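# Tighten two unmarked cover screws using the cordless screwdriver

## Task

Pick up the cordless screwdriver lying on the table and use it, running it by squeezing its trigger, to drive home the two cover-plate screws that carry no orange paint mark until both are fully tight. At the end the screwdriver must not be running.

## Robot and tools

ROBOT. Two arms, left_arm and right_arm, each ending in the same five-fingered right hand, so hand axes and numbers mean the same thing on both. Each arm is steered by its hand point, a spot 0.05 m in front of the palm where the index pad and thumb tip meet in a pinch. In hand axes, +z runs along straight fingers, +y points out of the palm, and +x crosses the palm away from the thumb. Fingers extend 0.06 to 0.07 m past the point. A rigid bracket on the little-finger side of the wrist can strike objects.

SCENE FRAME. Origin at table-top height, halfway between the two arm bases; +x points out over the table, +z up, and left_arm sits on the +y side. Positions are in metres, velocities in m/s and rad/s.

THE 28-NUMBER ROW. Every row, even when one arm is idle, has 28 values in [-1, 1]: left_arm dx, dy, dz, rx, ry, rz; left hand little, ring, middle, index, thumb_bend, thumb_turn, force_limit, speed; then right_arm dx, dy, dz, rx, ry, rz; right hand in the same eight-value order. The six pose values are offsets, not poses: they are measured along scene axes from that arm's Hand target as it was when the action (or move) began, with rotation taken about the Hand target position. 1.0 equals 0.6 m for dx/dy/dz and 180 degrees for the rotation vector rx, ry, rz. All zeros re-commands the current Hand target. The six finger values are absolute targets: +1 open/straight, -1 fully curled; thumb_turn +1 beside the palm, -1 across in front of it. A pinch sits near index -0.22, thumb_bend -0.75, thumb_turn -0.57. force_limit maps -1..+1 to about 0..10 N at the fingertip (0..15 N for the two thumb motors); speed maps -1..+1 from barely moving to full (whole travel in 0.6 s). There is no 'no change' value: to keep a hand as it is, resend the last eight hand numbers you actually sent (if none yet, use hand_measured plus hand_force_limit and hand_speed). Close slowly (speed -0.9 or lower) for a gentle grip.

execute_actions: actions is a list of actions; each action is a table of up to 15 rows, one row per 1/30 s step, and a short table repeats its last row to fill 15 steps. Every row in an action counts from the same start pose. cameras picks which images return ([] none, omitted or ["all"] all).

move: target is one 28-number row, or a list of up to 15 rows that differ only in pose offsets, all counted from the same starting Hand targets. speed is top path speed in m/s, 0.002 to 0.5 (default 0.25), turning limited to twice that in rad/s; one value or one per target. blend (m) rounds corners in a list. stop_force (N, 4 to 80, shared by both arms) ends an arm's path when its wrist sensor feels that much extra push against the motion; use it slowly when approaching contact, avoid it when the hand rotates, and omit it when backing away from something. zero (default true) rezeroes the sensor before a stop_force move; false accumulates from the last zero. blocking=false returns early; then call wait or stop before new motion. The result adds a 'move:' line: done, off_target, moving, held, fault, or contact (path ended by stop_force), plus limits=paced (pose clipped) or limits=held (steps withheld).

wait: seconds 0 to 10, arms keep their last command. stop: brakes a running move. zoom_image: camera plus region [x0, y0, x1, y1] in pixels from the top-left, at most 504 by 504. show_instructions: shows the reference pages (the screwdriver picture). zero_wrist_force: arm is left_arm or right_arm; subtracts the current reading from later ones. finished_scene: scene is the current scene's number; call it only once the screws are tight and the driver is off.

CAMERAS. cam_head_left and cam_head_right and cam_high are 896x504; cam_left_wrist and cam_right_wrist are 672x504.

CONTROL BEHAVIOUR. Each step the command is clipped to within 100 mm and 16 degrees of the measured hand pose, so Hand target in the result may fall short of what you asked; plan the next offset from that reported Hand target. Motion trails commands by roughly 0.09 to 0.2 s and fast motion can overshoot. An arm blocked by an object keeps pushing until you command it back away.

RESULT LINES. end_effector_position and end_effector_quat_wxyz per hand point; Hand target; hand_measured, hand_stopped_by (moving, target, force, stalled, fault) and hand_load_n, each in motor order; a lost grip shows as hand_load_n near 0. Wrist force and Wrist torque are in hand axes, with a third line for the peak since last shown. Joint torques include gravity and noise. 'pose unreachable' means the clearance check between arms withheld a command. MOTOR HOT warns of heating; at 85 °C the arm brakes for 30 to 60 s.

SCREWDRIVER USE. Grip the handle so the index finger lies on the trigger; curling the index runs the motor, opening it releases the trigger and stops the driver. Seat the bit on each unmarked screw with light, slow pressure along the screw axis, run until it stops turning, then release.

AVOID. Dropping the screwdriver or letting anything leave the table. Fast or hard contacts: a torque reaching a joint's limit (297, 297, 135, 48.6, 48.6, 48.6 N m from shoulder to wrist) or roughly 150 N of outside force halts that arm for 10 s. Pressing targets past a firm surface. Collisions between the two arms. Excessive finger loads from squeezing, twisting or swinging the tool quickly.

Each tool is called as name(argument=value, ...) on one line, values as JSON.

Reference images:

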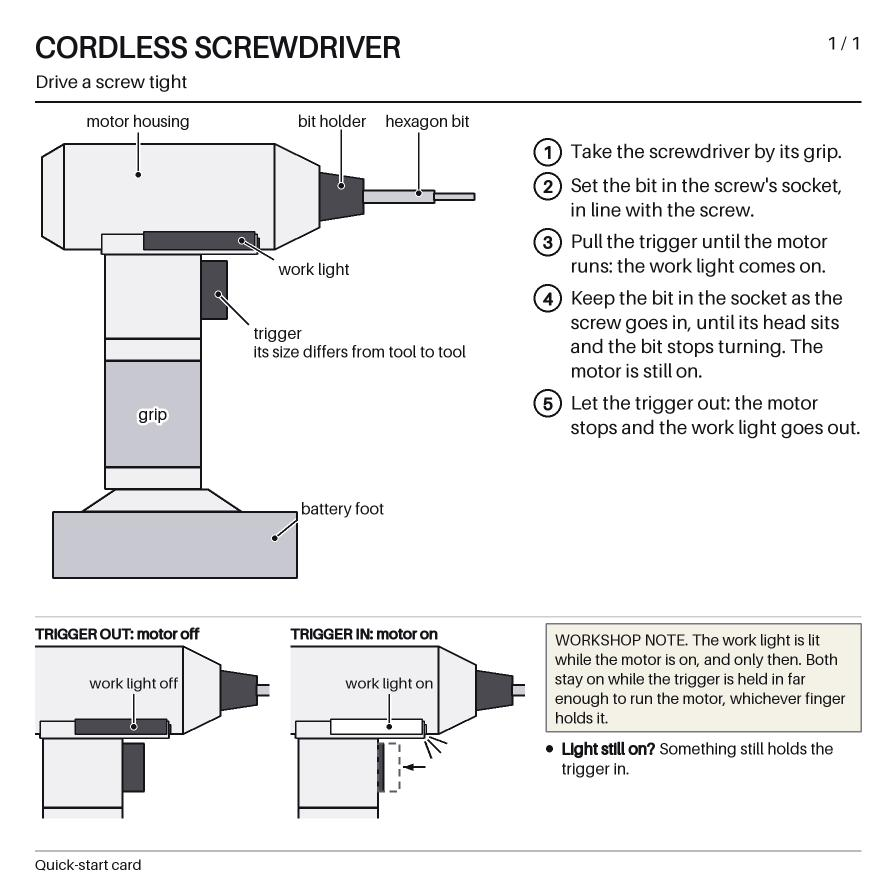

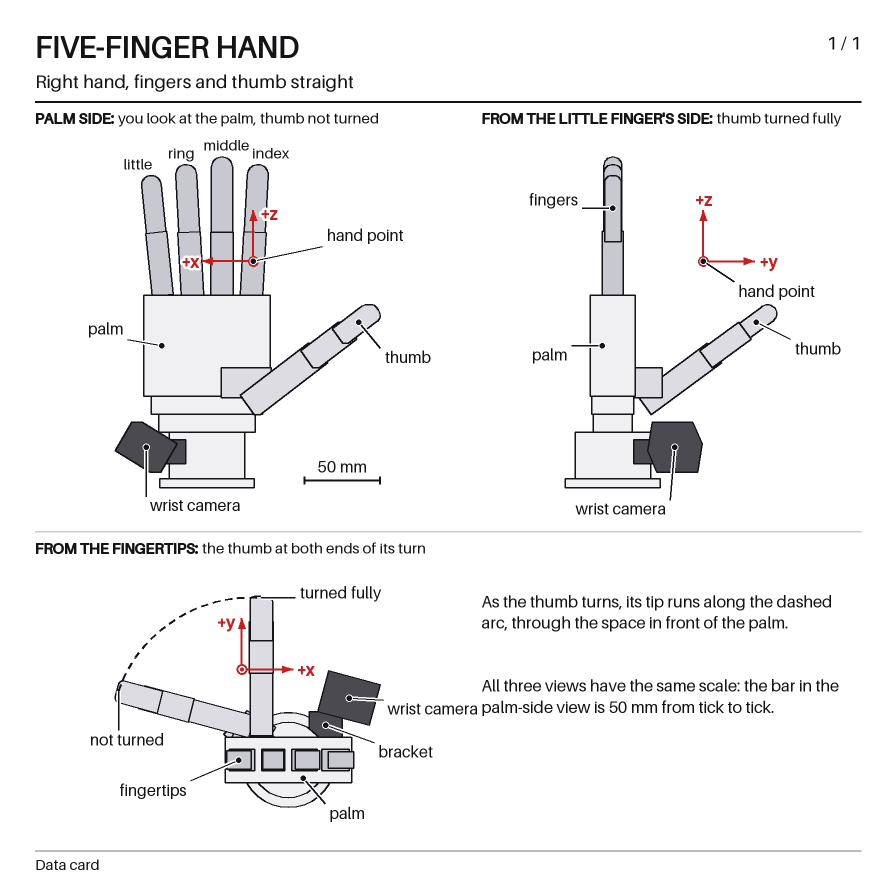

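## Session

execute_actions(actions=[])

Scene clock: 0.00 s.
left_arm: end_effector_position=(+0.2956, +0.1548, +0.3895) hand_measured=(+1.000, +1.000, +1.000, +1.000, +1.000, +1.000) hand_load_n=(+0.0, +0.0, +0.0, +0.0, +0.0, +0.0) hand_stopped_by=(target, target, target, target, target, target) hand_force_limit=0.00 hand_speed=-0.80 end_effector_quat_wxyz=(-0.069, +0.198, +0.799, -0.564) end_effector_velocity=(+0.000, +0.000, +0.000) end_effector_angular_velocity=(+0.000, +0.000, +0.000) | right_arm: end_effector_position=(+1.0799, -0.1479, +0.3186) hand_measured=(+1.000, +1.000, +1.000, +1.000, +1.000, +1.000) hand_load_n=(+0.0, +0.0, +0.0, +0.0, +0.0, +0.0) hand_stopped_by=(target, target, target, target, target, target) hand_force_limit=0.00 hand_speed=-0.80 end_effector_quat_wxyz=(+0.236, +0.829, +0.357, +0.359) end_effector_velocity=(+0.000, +0.000, +0.000) end_effector_angular_velocity=(+0.000, -0.001, +0.000)
Joint positions: left_arm=[-0.786 -1.589 1.895 0.482 2.618 -2.305] | right_arm=[0.489 -0.541 0.461 0.906 2.111 1.091]
Joint velocities: left_arm=[0 0 0 0 0 0.001] | right_arm=[0 0 0 -0.001 0 0]
Joint torques (N m): no reading
Wrist force (N): no reading
Wrist torque (N m): no reading
Wrist force, peak (N): no reading
Hand target: left_arm +0.2956, +0.1548, +0.3895; -0.069, +0.198, +0.799, -0.564 | right_arm +1.0799, -0.1479, +0.3186; +0.236, +0.829, +0.357, +0.359

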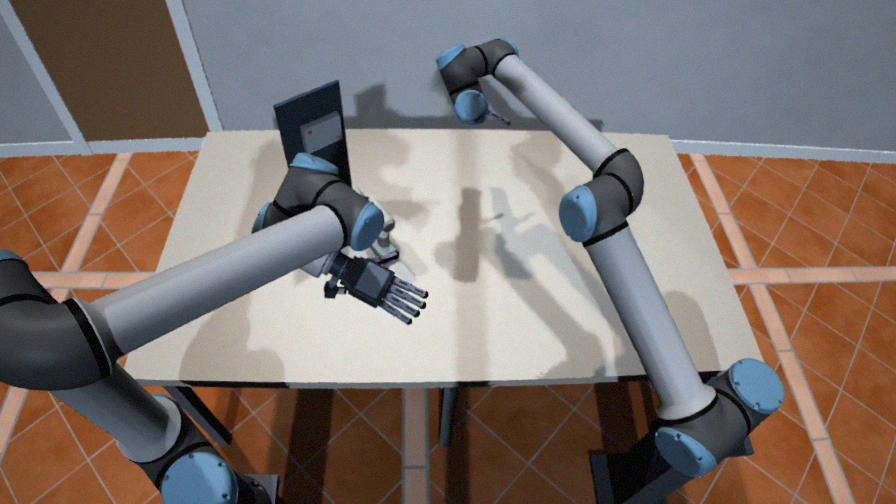

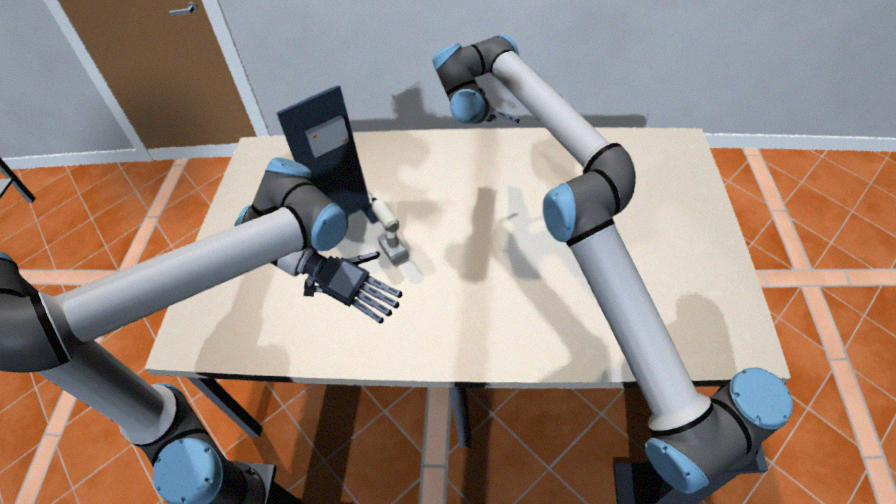

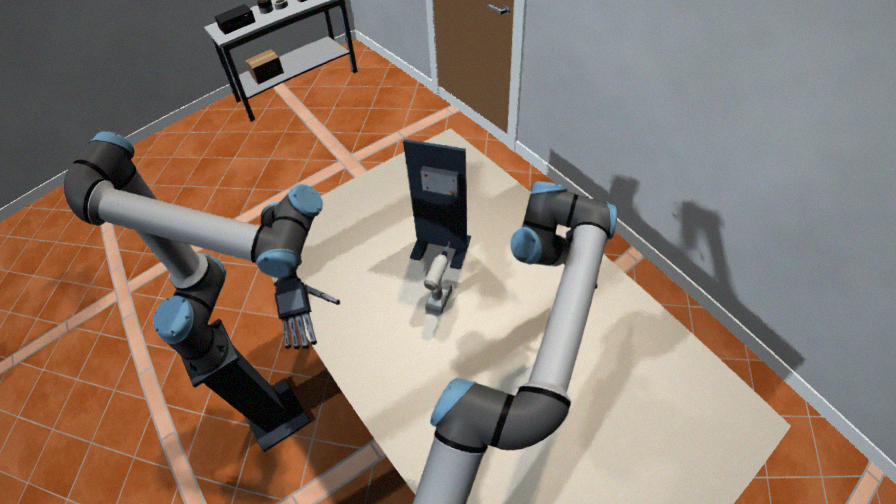

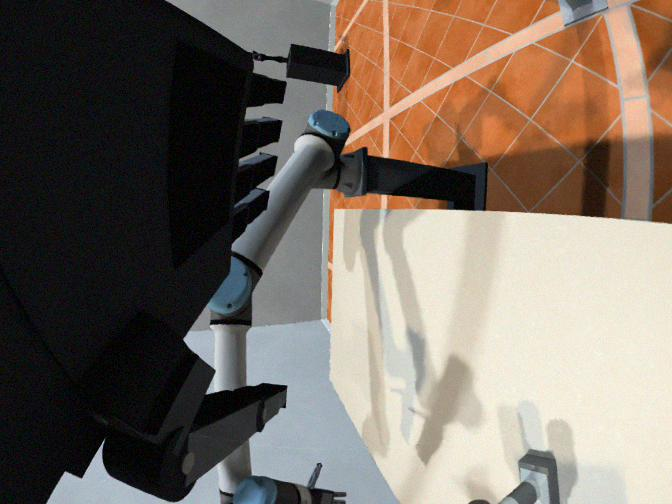

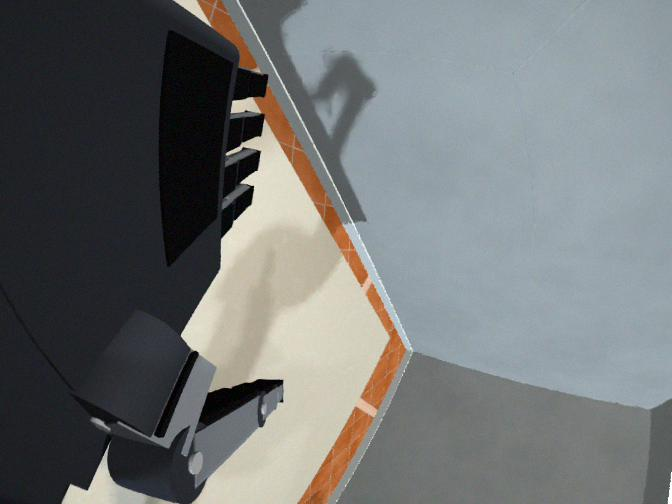

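zoom_image(camera="cam_head_right", region=[230, 70, 480, 290])

zoom_image(camera="cam_high", region=[380, 120, 520, 340])

zoom_image(camera="cam_head_left", region=[260, 70, 460, 290])

zoom_image(camera="cam_head_right", region=[290, 100, 370, 170])

zoom_image(camera="cam_high", region=[410, 155, 470, 205])

Scaled by 2.016.

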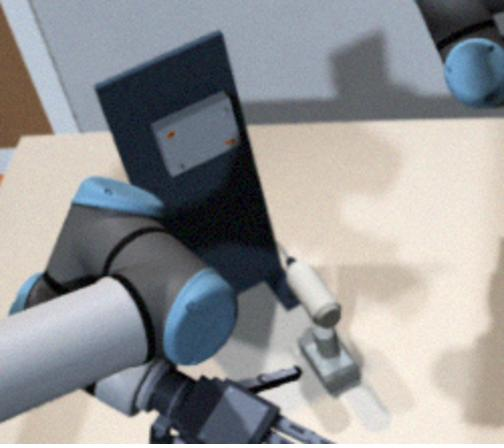

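Scaled by 2.291.

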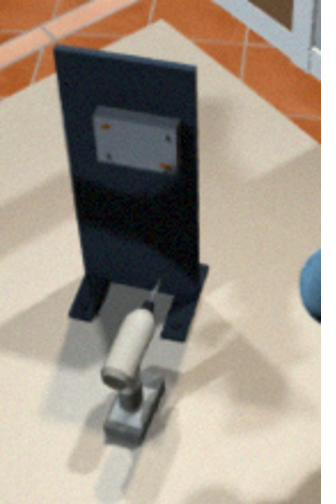

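Scaled by 2.291.

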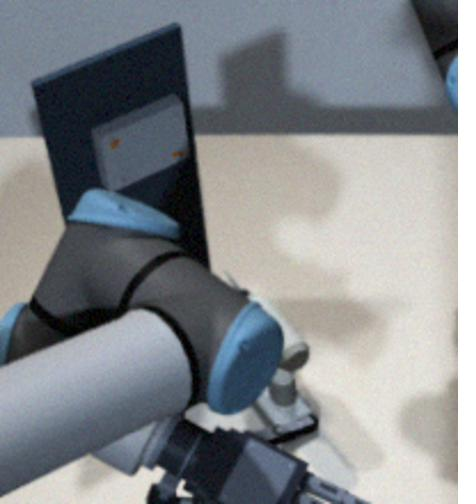

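Scaled by 6.300.

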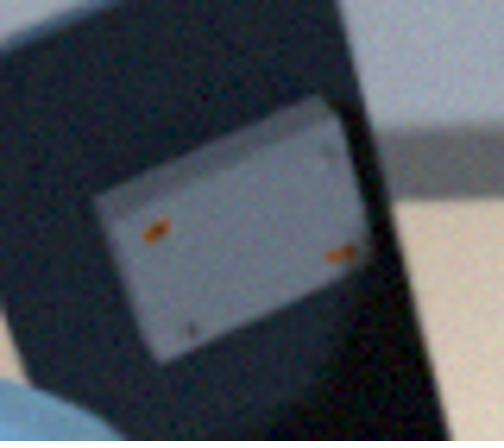

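Scaled by 8.400.

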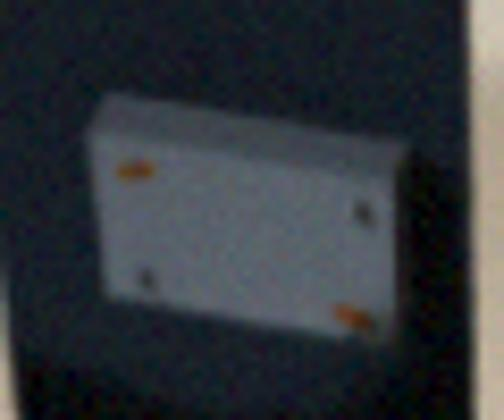

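move(target=[0.08, 0.66, 0.18, 0,0,0.39, 1,1,1,1,1,1,0,-0.8, -0.883,-0.253,0.135,-0.641,-0.346,0.403, 1,1,1,1,1,-1,0,0.3], speed=0.3)

Scene clock: 7.67 s.
left_arm: end_effector_position=(+0.3443, +0.5516, +0.4984) hand_measured=(+1.000, +1.000, +1.000, +1.000, +1.000, +1.000) hand_load_n=(+0.0, +0.0, +0.0, +0.0, +0.0, +0.0) hand_stopped_by=(target, target, target, target, target, target) hand_force_limit=0.00 hand_speed=-0.80 end_effector_quat_wxyz=(+0.268, -0.298, +0.767, -0.501) end_effector_velocity=(+0.000, +0.001, -0.001) end_effector_angular_velocity=(+0.000, +0.000, +0.001) | right_arm: end_effector_position=(+0.5499, -0.2998, +0.3985) hand_measured=(+1.000, +1.000, +1.000, +1.000, +1.000, -1.000) hand_load_n=(+0.0, +0.0, +0.0, +0.0, +0.0, -0.5) hand_stopped_by=(target, target, target, target, target, target) hand_force_limit=0.00 hand_speed=0.30 end_effector_quat_wxyz=(+0.654, -0.270, +0.653, +0.271) end_effector_velocity=(-0.001, +0.000, +0.000) end_effector_angular_velocity=(-0.001, -0.002, +0.002)
Joint positions: left_arm=[-0.31 -2.107 2.022 0.481 1.975 -2.858] | right_arm=[0 -1.873 2.382 -0.512 0.846 -1.568]
Joint velocities: left_arm=[0.001 0 0.001 -0.001 0 0] | right_arm=[0 -0.001 0 0 -0.002 -0.001]
Joint torques (N m): left_arm=[-6.61 19.4 -29.02 -3.67 2.32 3.69] | right_arm=[-0.07 -22.87 -33.47 -0.2 -1.54 -2.1]
Wrist force (N): left_arm=[0.0 0.1 -0.4] | right_arm=[0.6 0.3 0.1]
Wrist torque (N m): left_arm=[0.03 0.03 -0.01] | right_arm=[-0.14 0.07 -0.09]
Wrist force, peak (N): left_arm=[-0.7 -0.3 0.8] | right_arm=[1.1 0.8 1.5]
Hand target: left_arm +0.3443, +0.5515, +0.4982; +0.268, -0.298, +0.767, -0.501 | right_arm +0.5498, -0.2998, +0.3985; +0.654, -0.270, +0.653, +0.271
Off the commanded pose: left_arm 0.001 m, 0 deg | right_arm 0.001 m, 0 deg.
move: done

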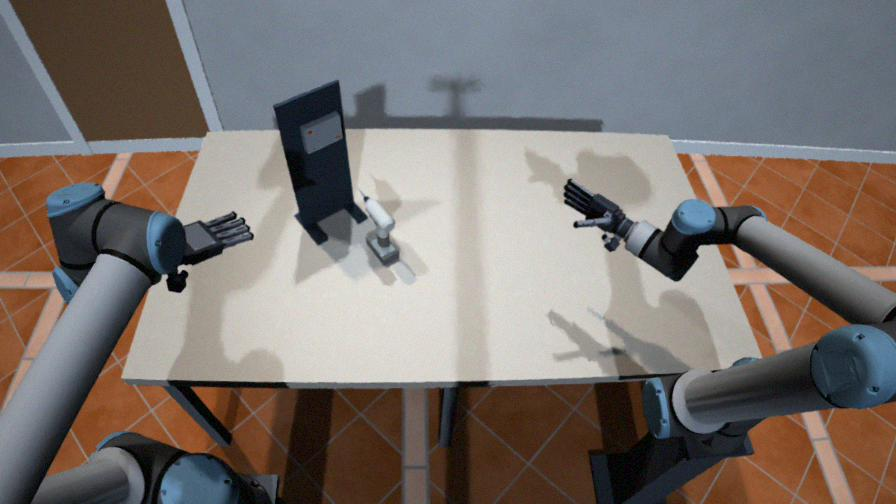

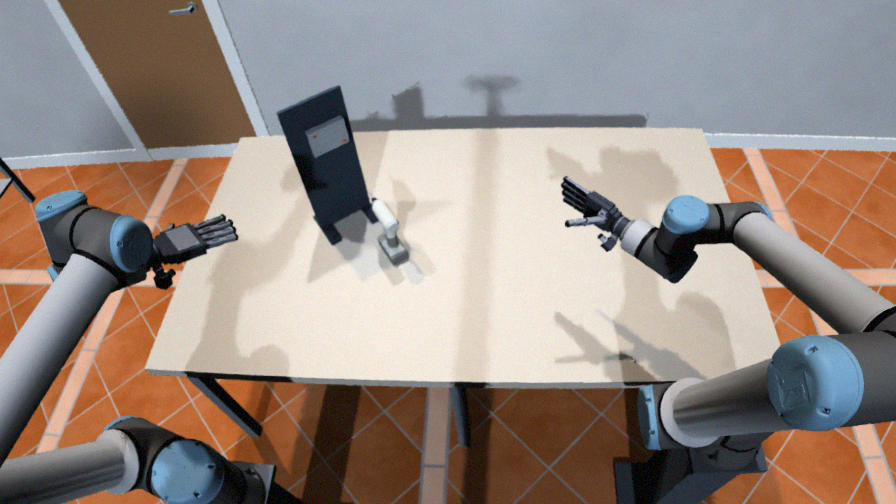

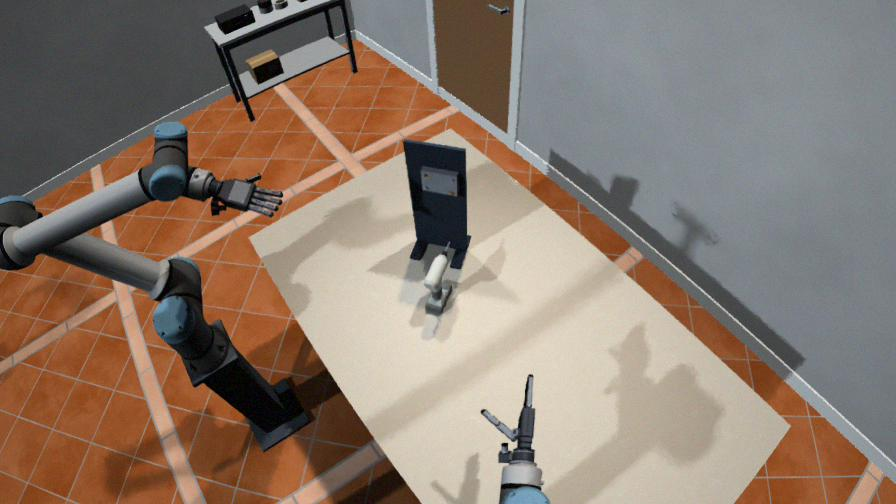

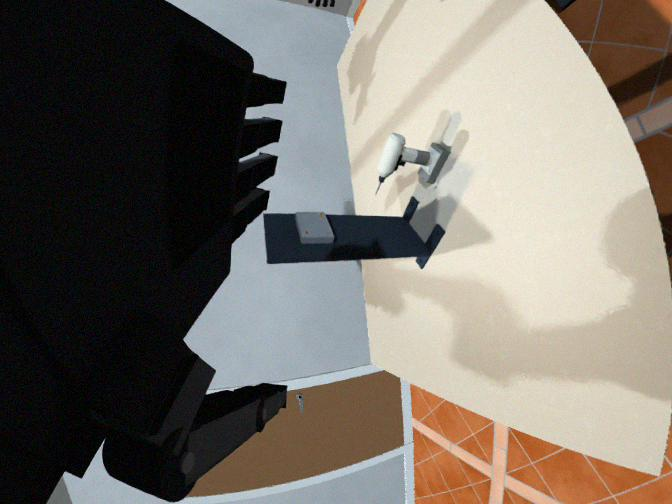

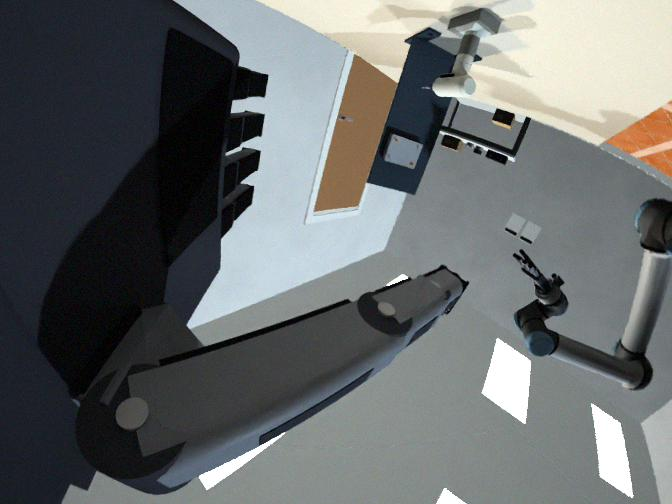

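move(target=[0,0,0,0,0,0, 1,1,1,1,1,1,0,-0.8, -0.25,0.467,-0.35,0,0,0, 1,1,1,1,1,-1,0,0.3], speed=0.3)

zoom_image(camera="cam_head_right", region=[280, 80, 480, 330])

zoom_image(camera="cam_left_wrist", region=[250, 50, 500, 300])

Scene clock: 11.00 s.
left_arm: end_effector_position=(+0.3443, +0.5515, +0.4982) hand_measured=(+1.000, +1.000, +1.000, +1.000, +1.000, +1.000) hand_load_n=(+0.0, +0.0, +0.0, +0.0, +0.0, +0.0) hand_stopped_by=(target, target, target, target, target, target) hand_force_limit=0.00 hand_speed=-0.80 end_effector_quat_wxyz=(+0.268, -0.298, +0.767, -0.501) end_effector_velocity=(+0.000, +0.000, +0.000) end_effector_angular_velocity=(+0.001, -0.001, +0.001) | right_arm: end_effector_position=(+0.3999, -0.0203, +0.1884) hand_measured=(+1.000, +1.000, +1.000, +1.000, +1.000, -1.000) hand_load_n=(+0.0, +0.0, +0.0, +0.0, +0.0, +0.0) hand_stopped_by=(target, target, target, target, target, target) hand_force_limit=0.00 hand_speed=0.30 end_effector_quat_wxyz=(+0.654, -0.271, +0.653, +0.271) end_effector_velocity=(+0.000, +0.000, -0.002) end_effector_angular_velocity=(-0.002, +0.002, -0.001)
Joint positions: left_arm=[-0.31 -2.107 2.022 0.481 1.975 -2.858] | right_arm=[0.834 -1.283 2.317 -1.035 1.679 -1.572]
Joint velocities: left_arm=[0.001 0 0 0 0 0.001] | right_arm=[0.001 0.004 0 -0.001 0.002 0]
Joint torques (N m): left_arm=[-8.31 21.31 -35.01 -1.05 3.27 4.06] | right_arm=[10.62 -40.61 -25.81 -2.39 1.67 0.92]
Wrist force (N): left_arm=[0.0 0.3 -0.2] | right_arm=[0.9 0.3 0.0]
Wrist torque (N m): left_arm=[0.04 0.02 0.01] | right_arm=[-0.13 0.01 -0.07]
Wrist force, peak (N): left_arm=[-0.1 -0.4 -0.5] | right_arm=[2.4 2.5 0.7]
Hand target: left_arm +0.3443, +0.5515, +0.4982; +0.268, -0.298, +0.767, -0.501 | right_arm +0.3999, -0.0202, +0.1883; +0.654, -0.271, +0.653, +0.271
Off the commanded pose: left_arm 0.000 m, 0 deg | right_arm 0.001 m, 0 deg.
move: done

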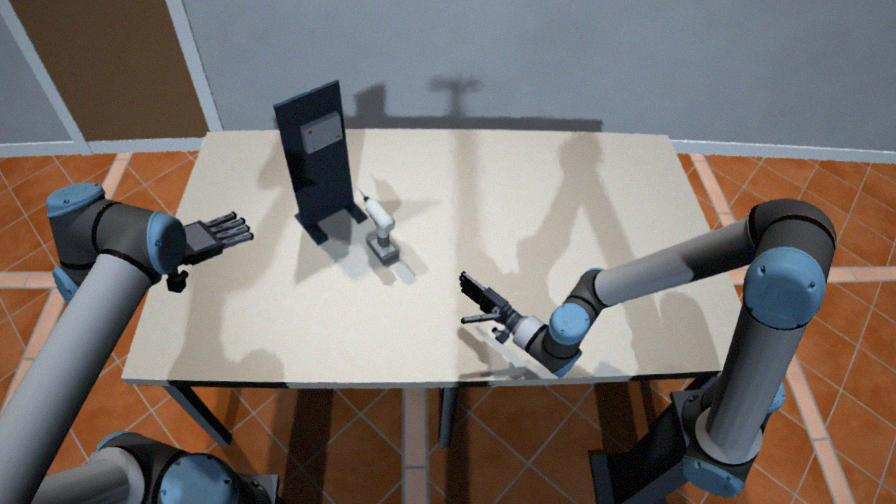

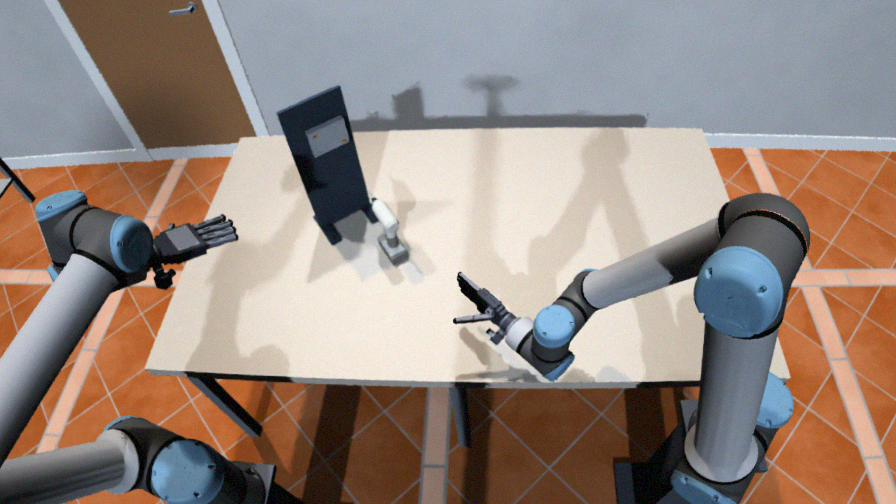

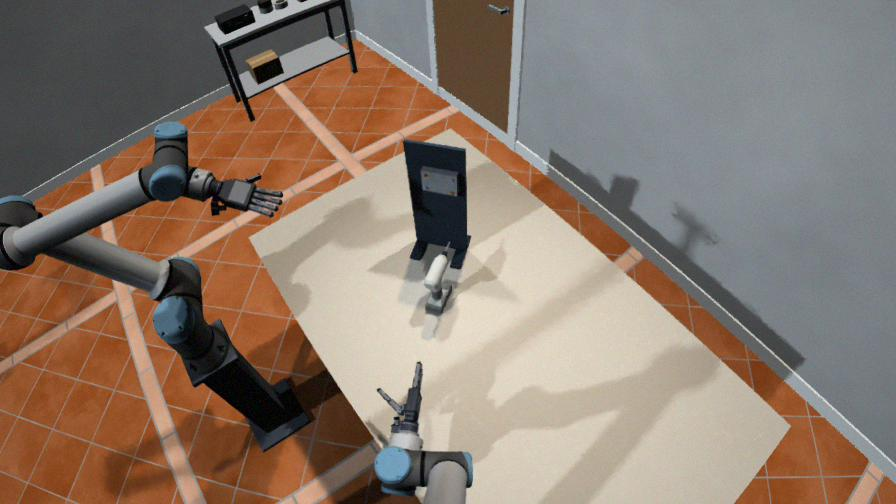

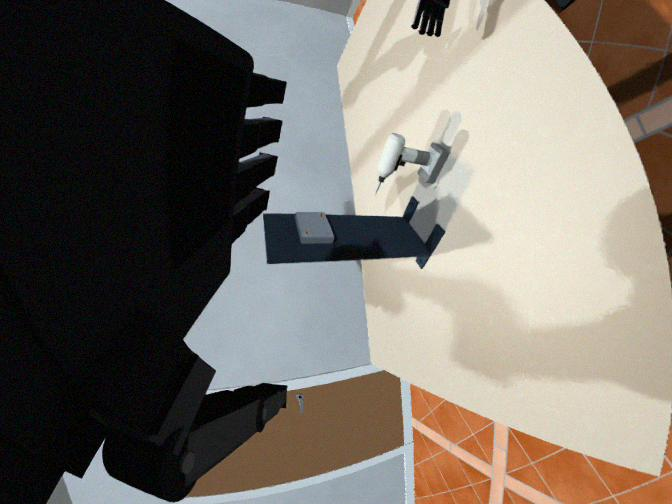

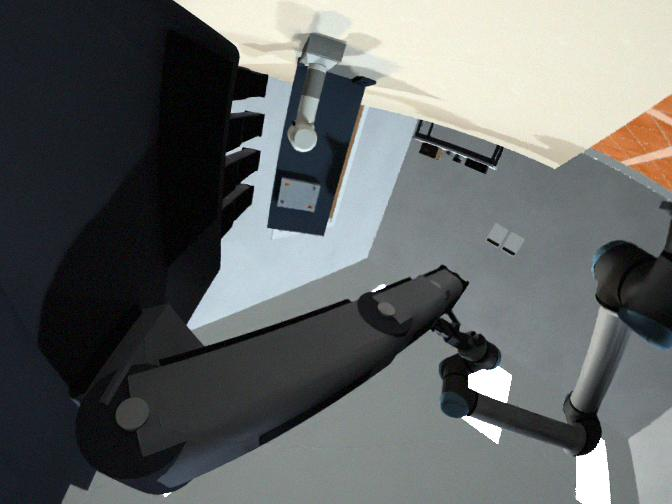

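Scaled by 2.016.

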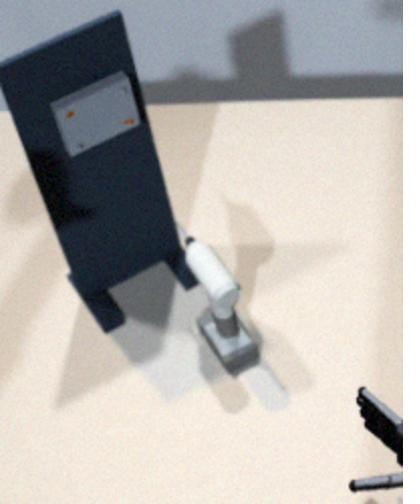

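Scaled by 2.016 from the camera's 672x504 image, which has a finer 960x720 frame.

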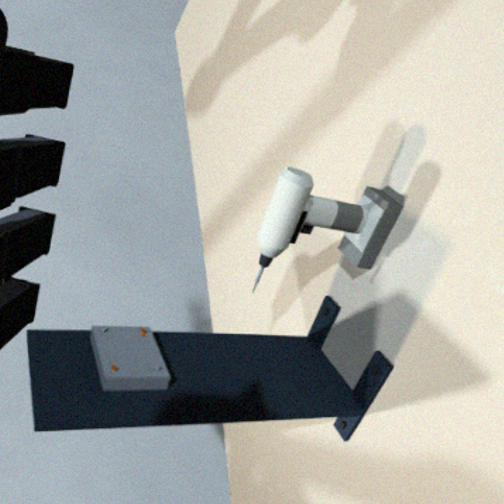

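zoom_image(camera="cam_right_wrist", region=[230, 10, 410, 250])

zoom_image(camera="cam_high", region=[370, 230, 490, 430])

Scaled by 2.100 from the camera's 672x504 image, which has a finer 960x720 frame.

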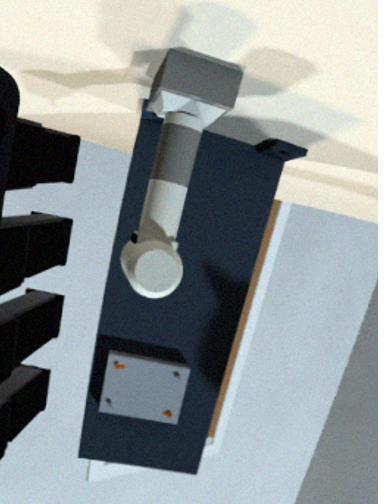

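Scaled by 2.520.

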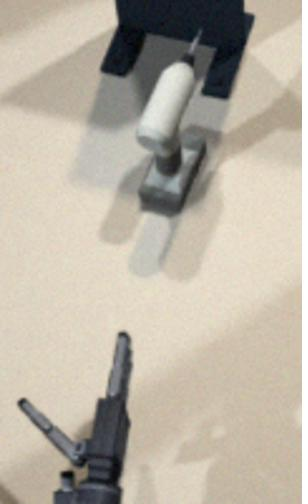

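move(target=[0,0,0,0,0,0, 1,1,1,1,1,1,0,-0.8, 0.1,0.1,-0.08,0,0,0, 1,1,1,1,1,-1,0,0.3], speed=0.3)

zoom_image(camera="cam_head_right", region=[300, 180, 500, 380])

zoom_image(camera="cam_head_left", region=[300, 180, 500, 380])

zoom_image(camera="cam_left_wrist", region=[250, 0, 500, 250])

zoom_image(camera="cam_high", region=[370, 230, 490, 400])

Scene clock: 12.93 s.
left_arm: end_effector_position=(+0.3443, +0.5515, +0.4982) hand_measured=(+1.000, +1.000, +1.000, +1.000, +1.000, +1.000) hand_load_n=(+0.0, +0.0, +0.0, +0.0, +0.0, +0.0) hand_stopped_by=(target, target, target, target, target, target) hand_force_limit=0.00 hand_speed=-0.80 end_effector_quat_wxyz=(+0.268, -0.298, +0.767, -0.501) end_effector_velocity=(+0.000, +0.000, +0.000) end_effector_angular_velocity=(+0.000, +0.001, +0.000) | right_arm: end_effector_position=(+0.4599, +0.0398, +0.1405) hand_measured=(+1.000, +1.000, +1.000, +1.000, +1.000, -1.000) hand_load_n=(+0.0, +0.0, -0.5, +0.0, +0.0, +0.0) hand_stopped_by=(target, target, target, target, target, target) hand_force_limit=0.00 hand_speed=0.30 end_effector_quat_wxyz=(+0.654, -0.271, +0.653, +0.271) end_effector_velocity=(+0.000, +0.000, -0.001) end_effector_angular_velocity=(-0.001, +0.001, +0.000)
Joint positions: left_arm=[-0.31 -2.107 2.022 0.481 1.975 -2.858] | right_arm=[0.817 -1.111 2.179 -1.068 1.663 -1.572]
Joint velocities: left_arm=[0 0 0 0 0 -0.001] | right_arm=[0.001 0.002 -0.001 0.001 0 0]
Joint torques (N m): left_arm=[-8.41 21.29 -38.72 0.43 2.95 3.95] | right_arm=[13.7 -55.6 -28.35 -0.01 2.14 2.06]
Wrist force (N): left_arm=[0.1 -0.1 0.0] | right_arm=[0.5 0.2 0.1]
Wrist torque (N m): left_arm=[-0.02 0.00 -0.01] | right_arm=[-0.16 0.08 -0.08]
Wrist force, peak (N): left_arm=[0.1 0.5 -0.6] | right_arm=[1.9 0.0 2.2]
Hand target: left_arm +0.3443, +0.5515, +0.4982; +0.268, -0.298, +0.767, -0.501 | right_arm +0.4599, +0.0399, +0.1405; +0.654, -0.271, +0.653, +0.271
Off the commanded pose: left_arm 0.000 m, 0 deg | right_arm 0.000 m, 0 deg.
move: done

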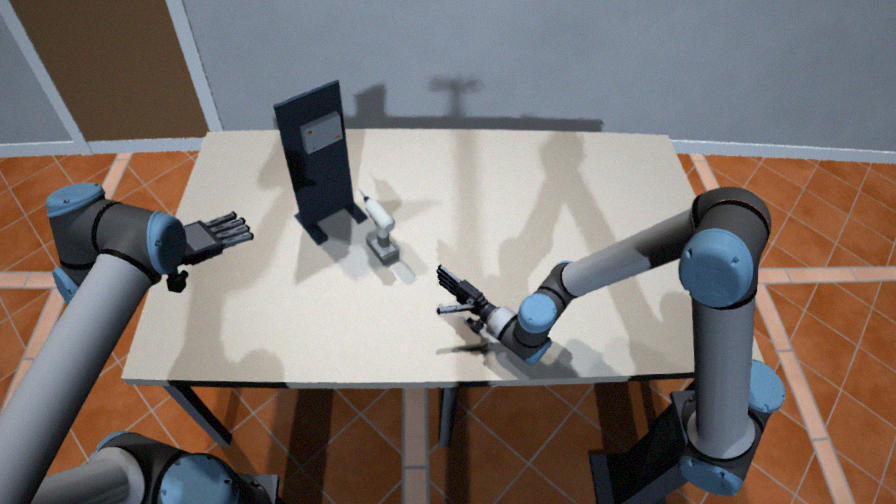

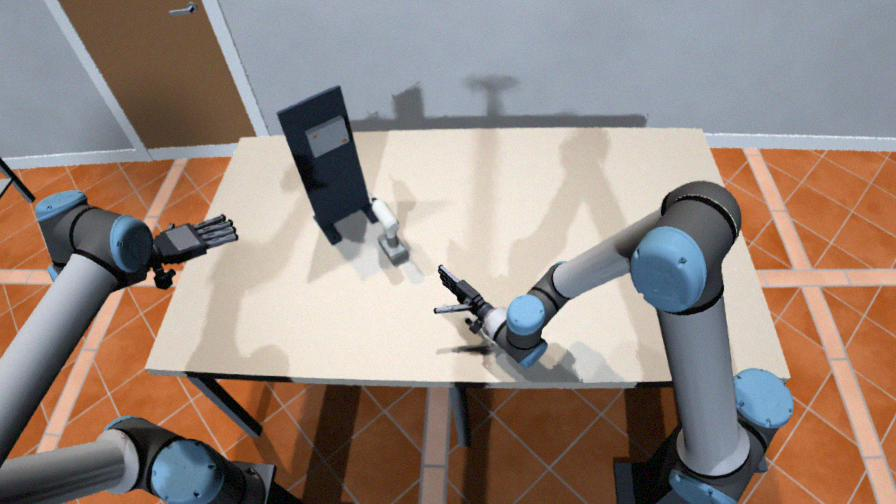

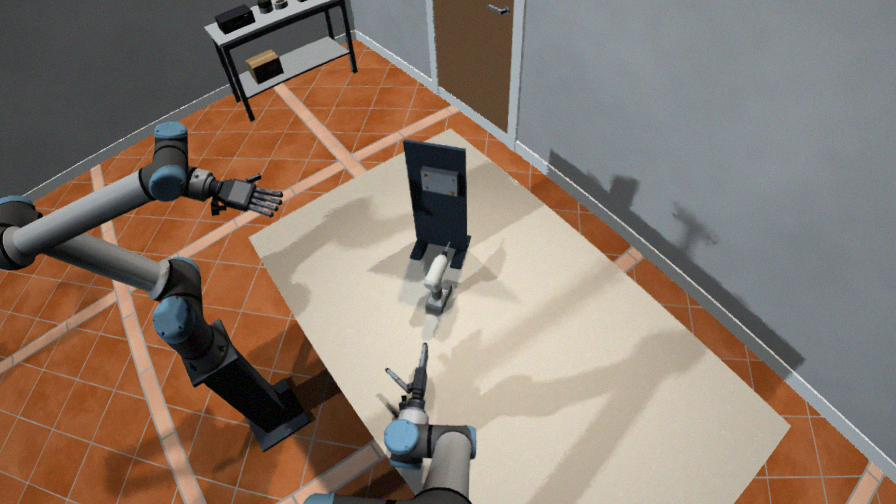

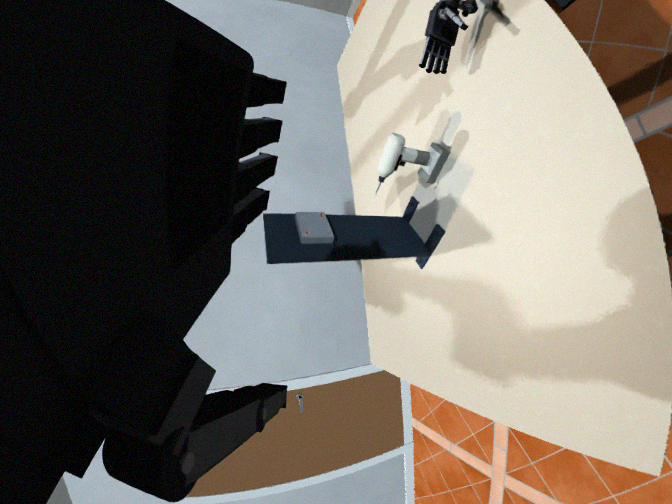

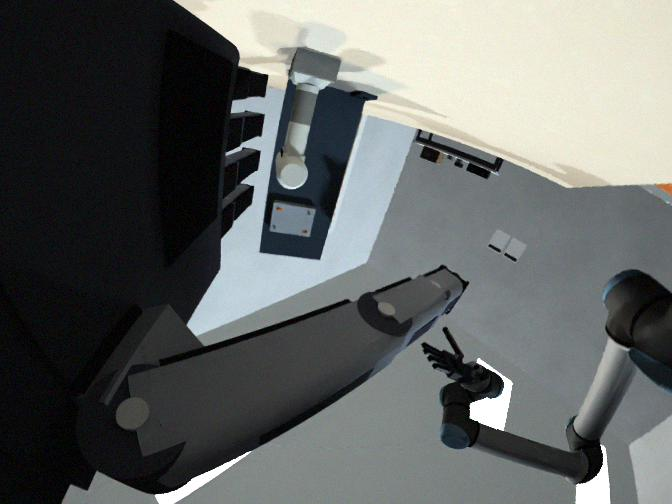

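Scaled by 2.520.

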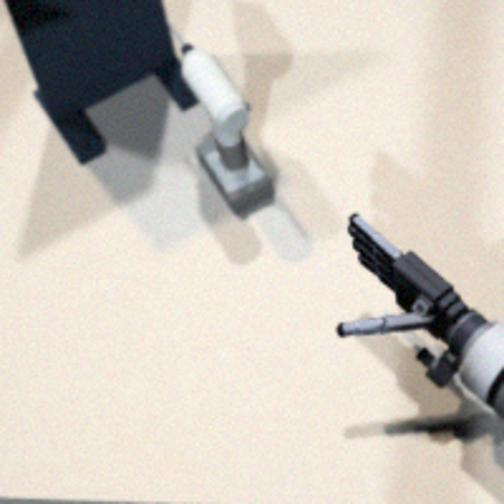

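Scaled by 2.520.

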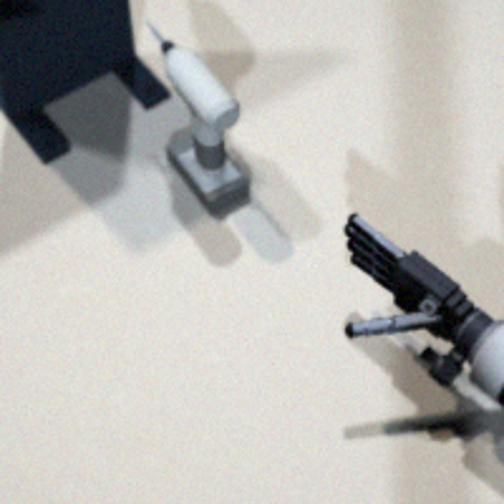

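Scaled by 2.016 from the camera's 672x504 image, which has a finer 960x720 frame.

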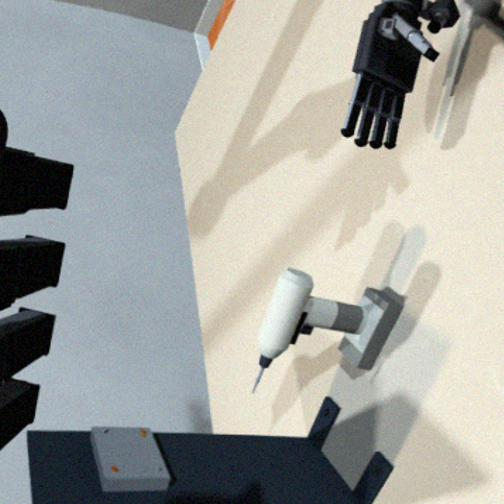

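Scaled by 2.965.

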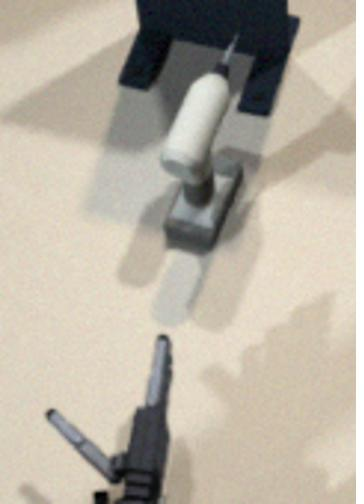

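zoom_image(camera="cam_head_right", region=[360, 190, 430, 280])

zoom_image(camera="cam_head_left", region=[350, 185, 420, 275])

Scaled by 5.600.

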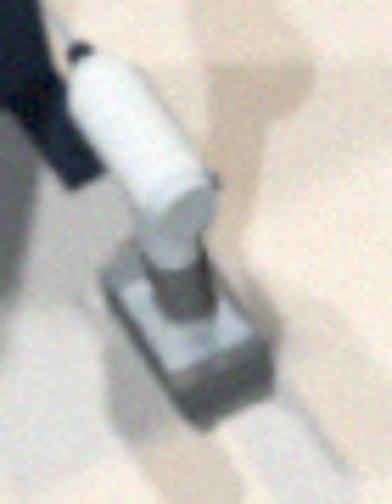

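Scaled by 5.600.

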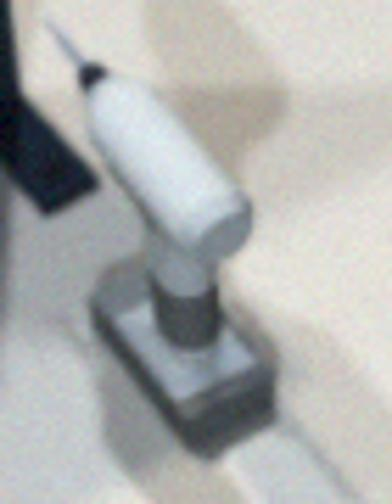

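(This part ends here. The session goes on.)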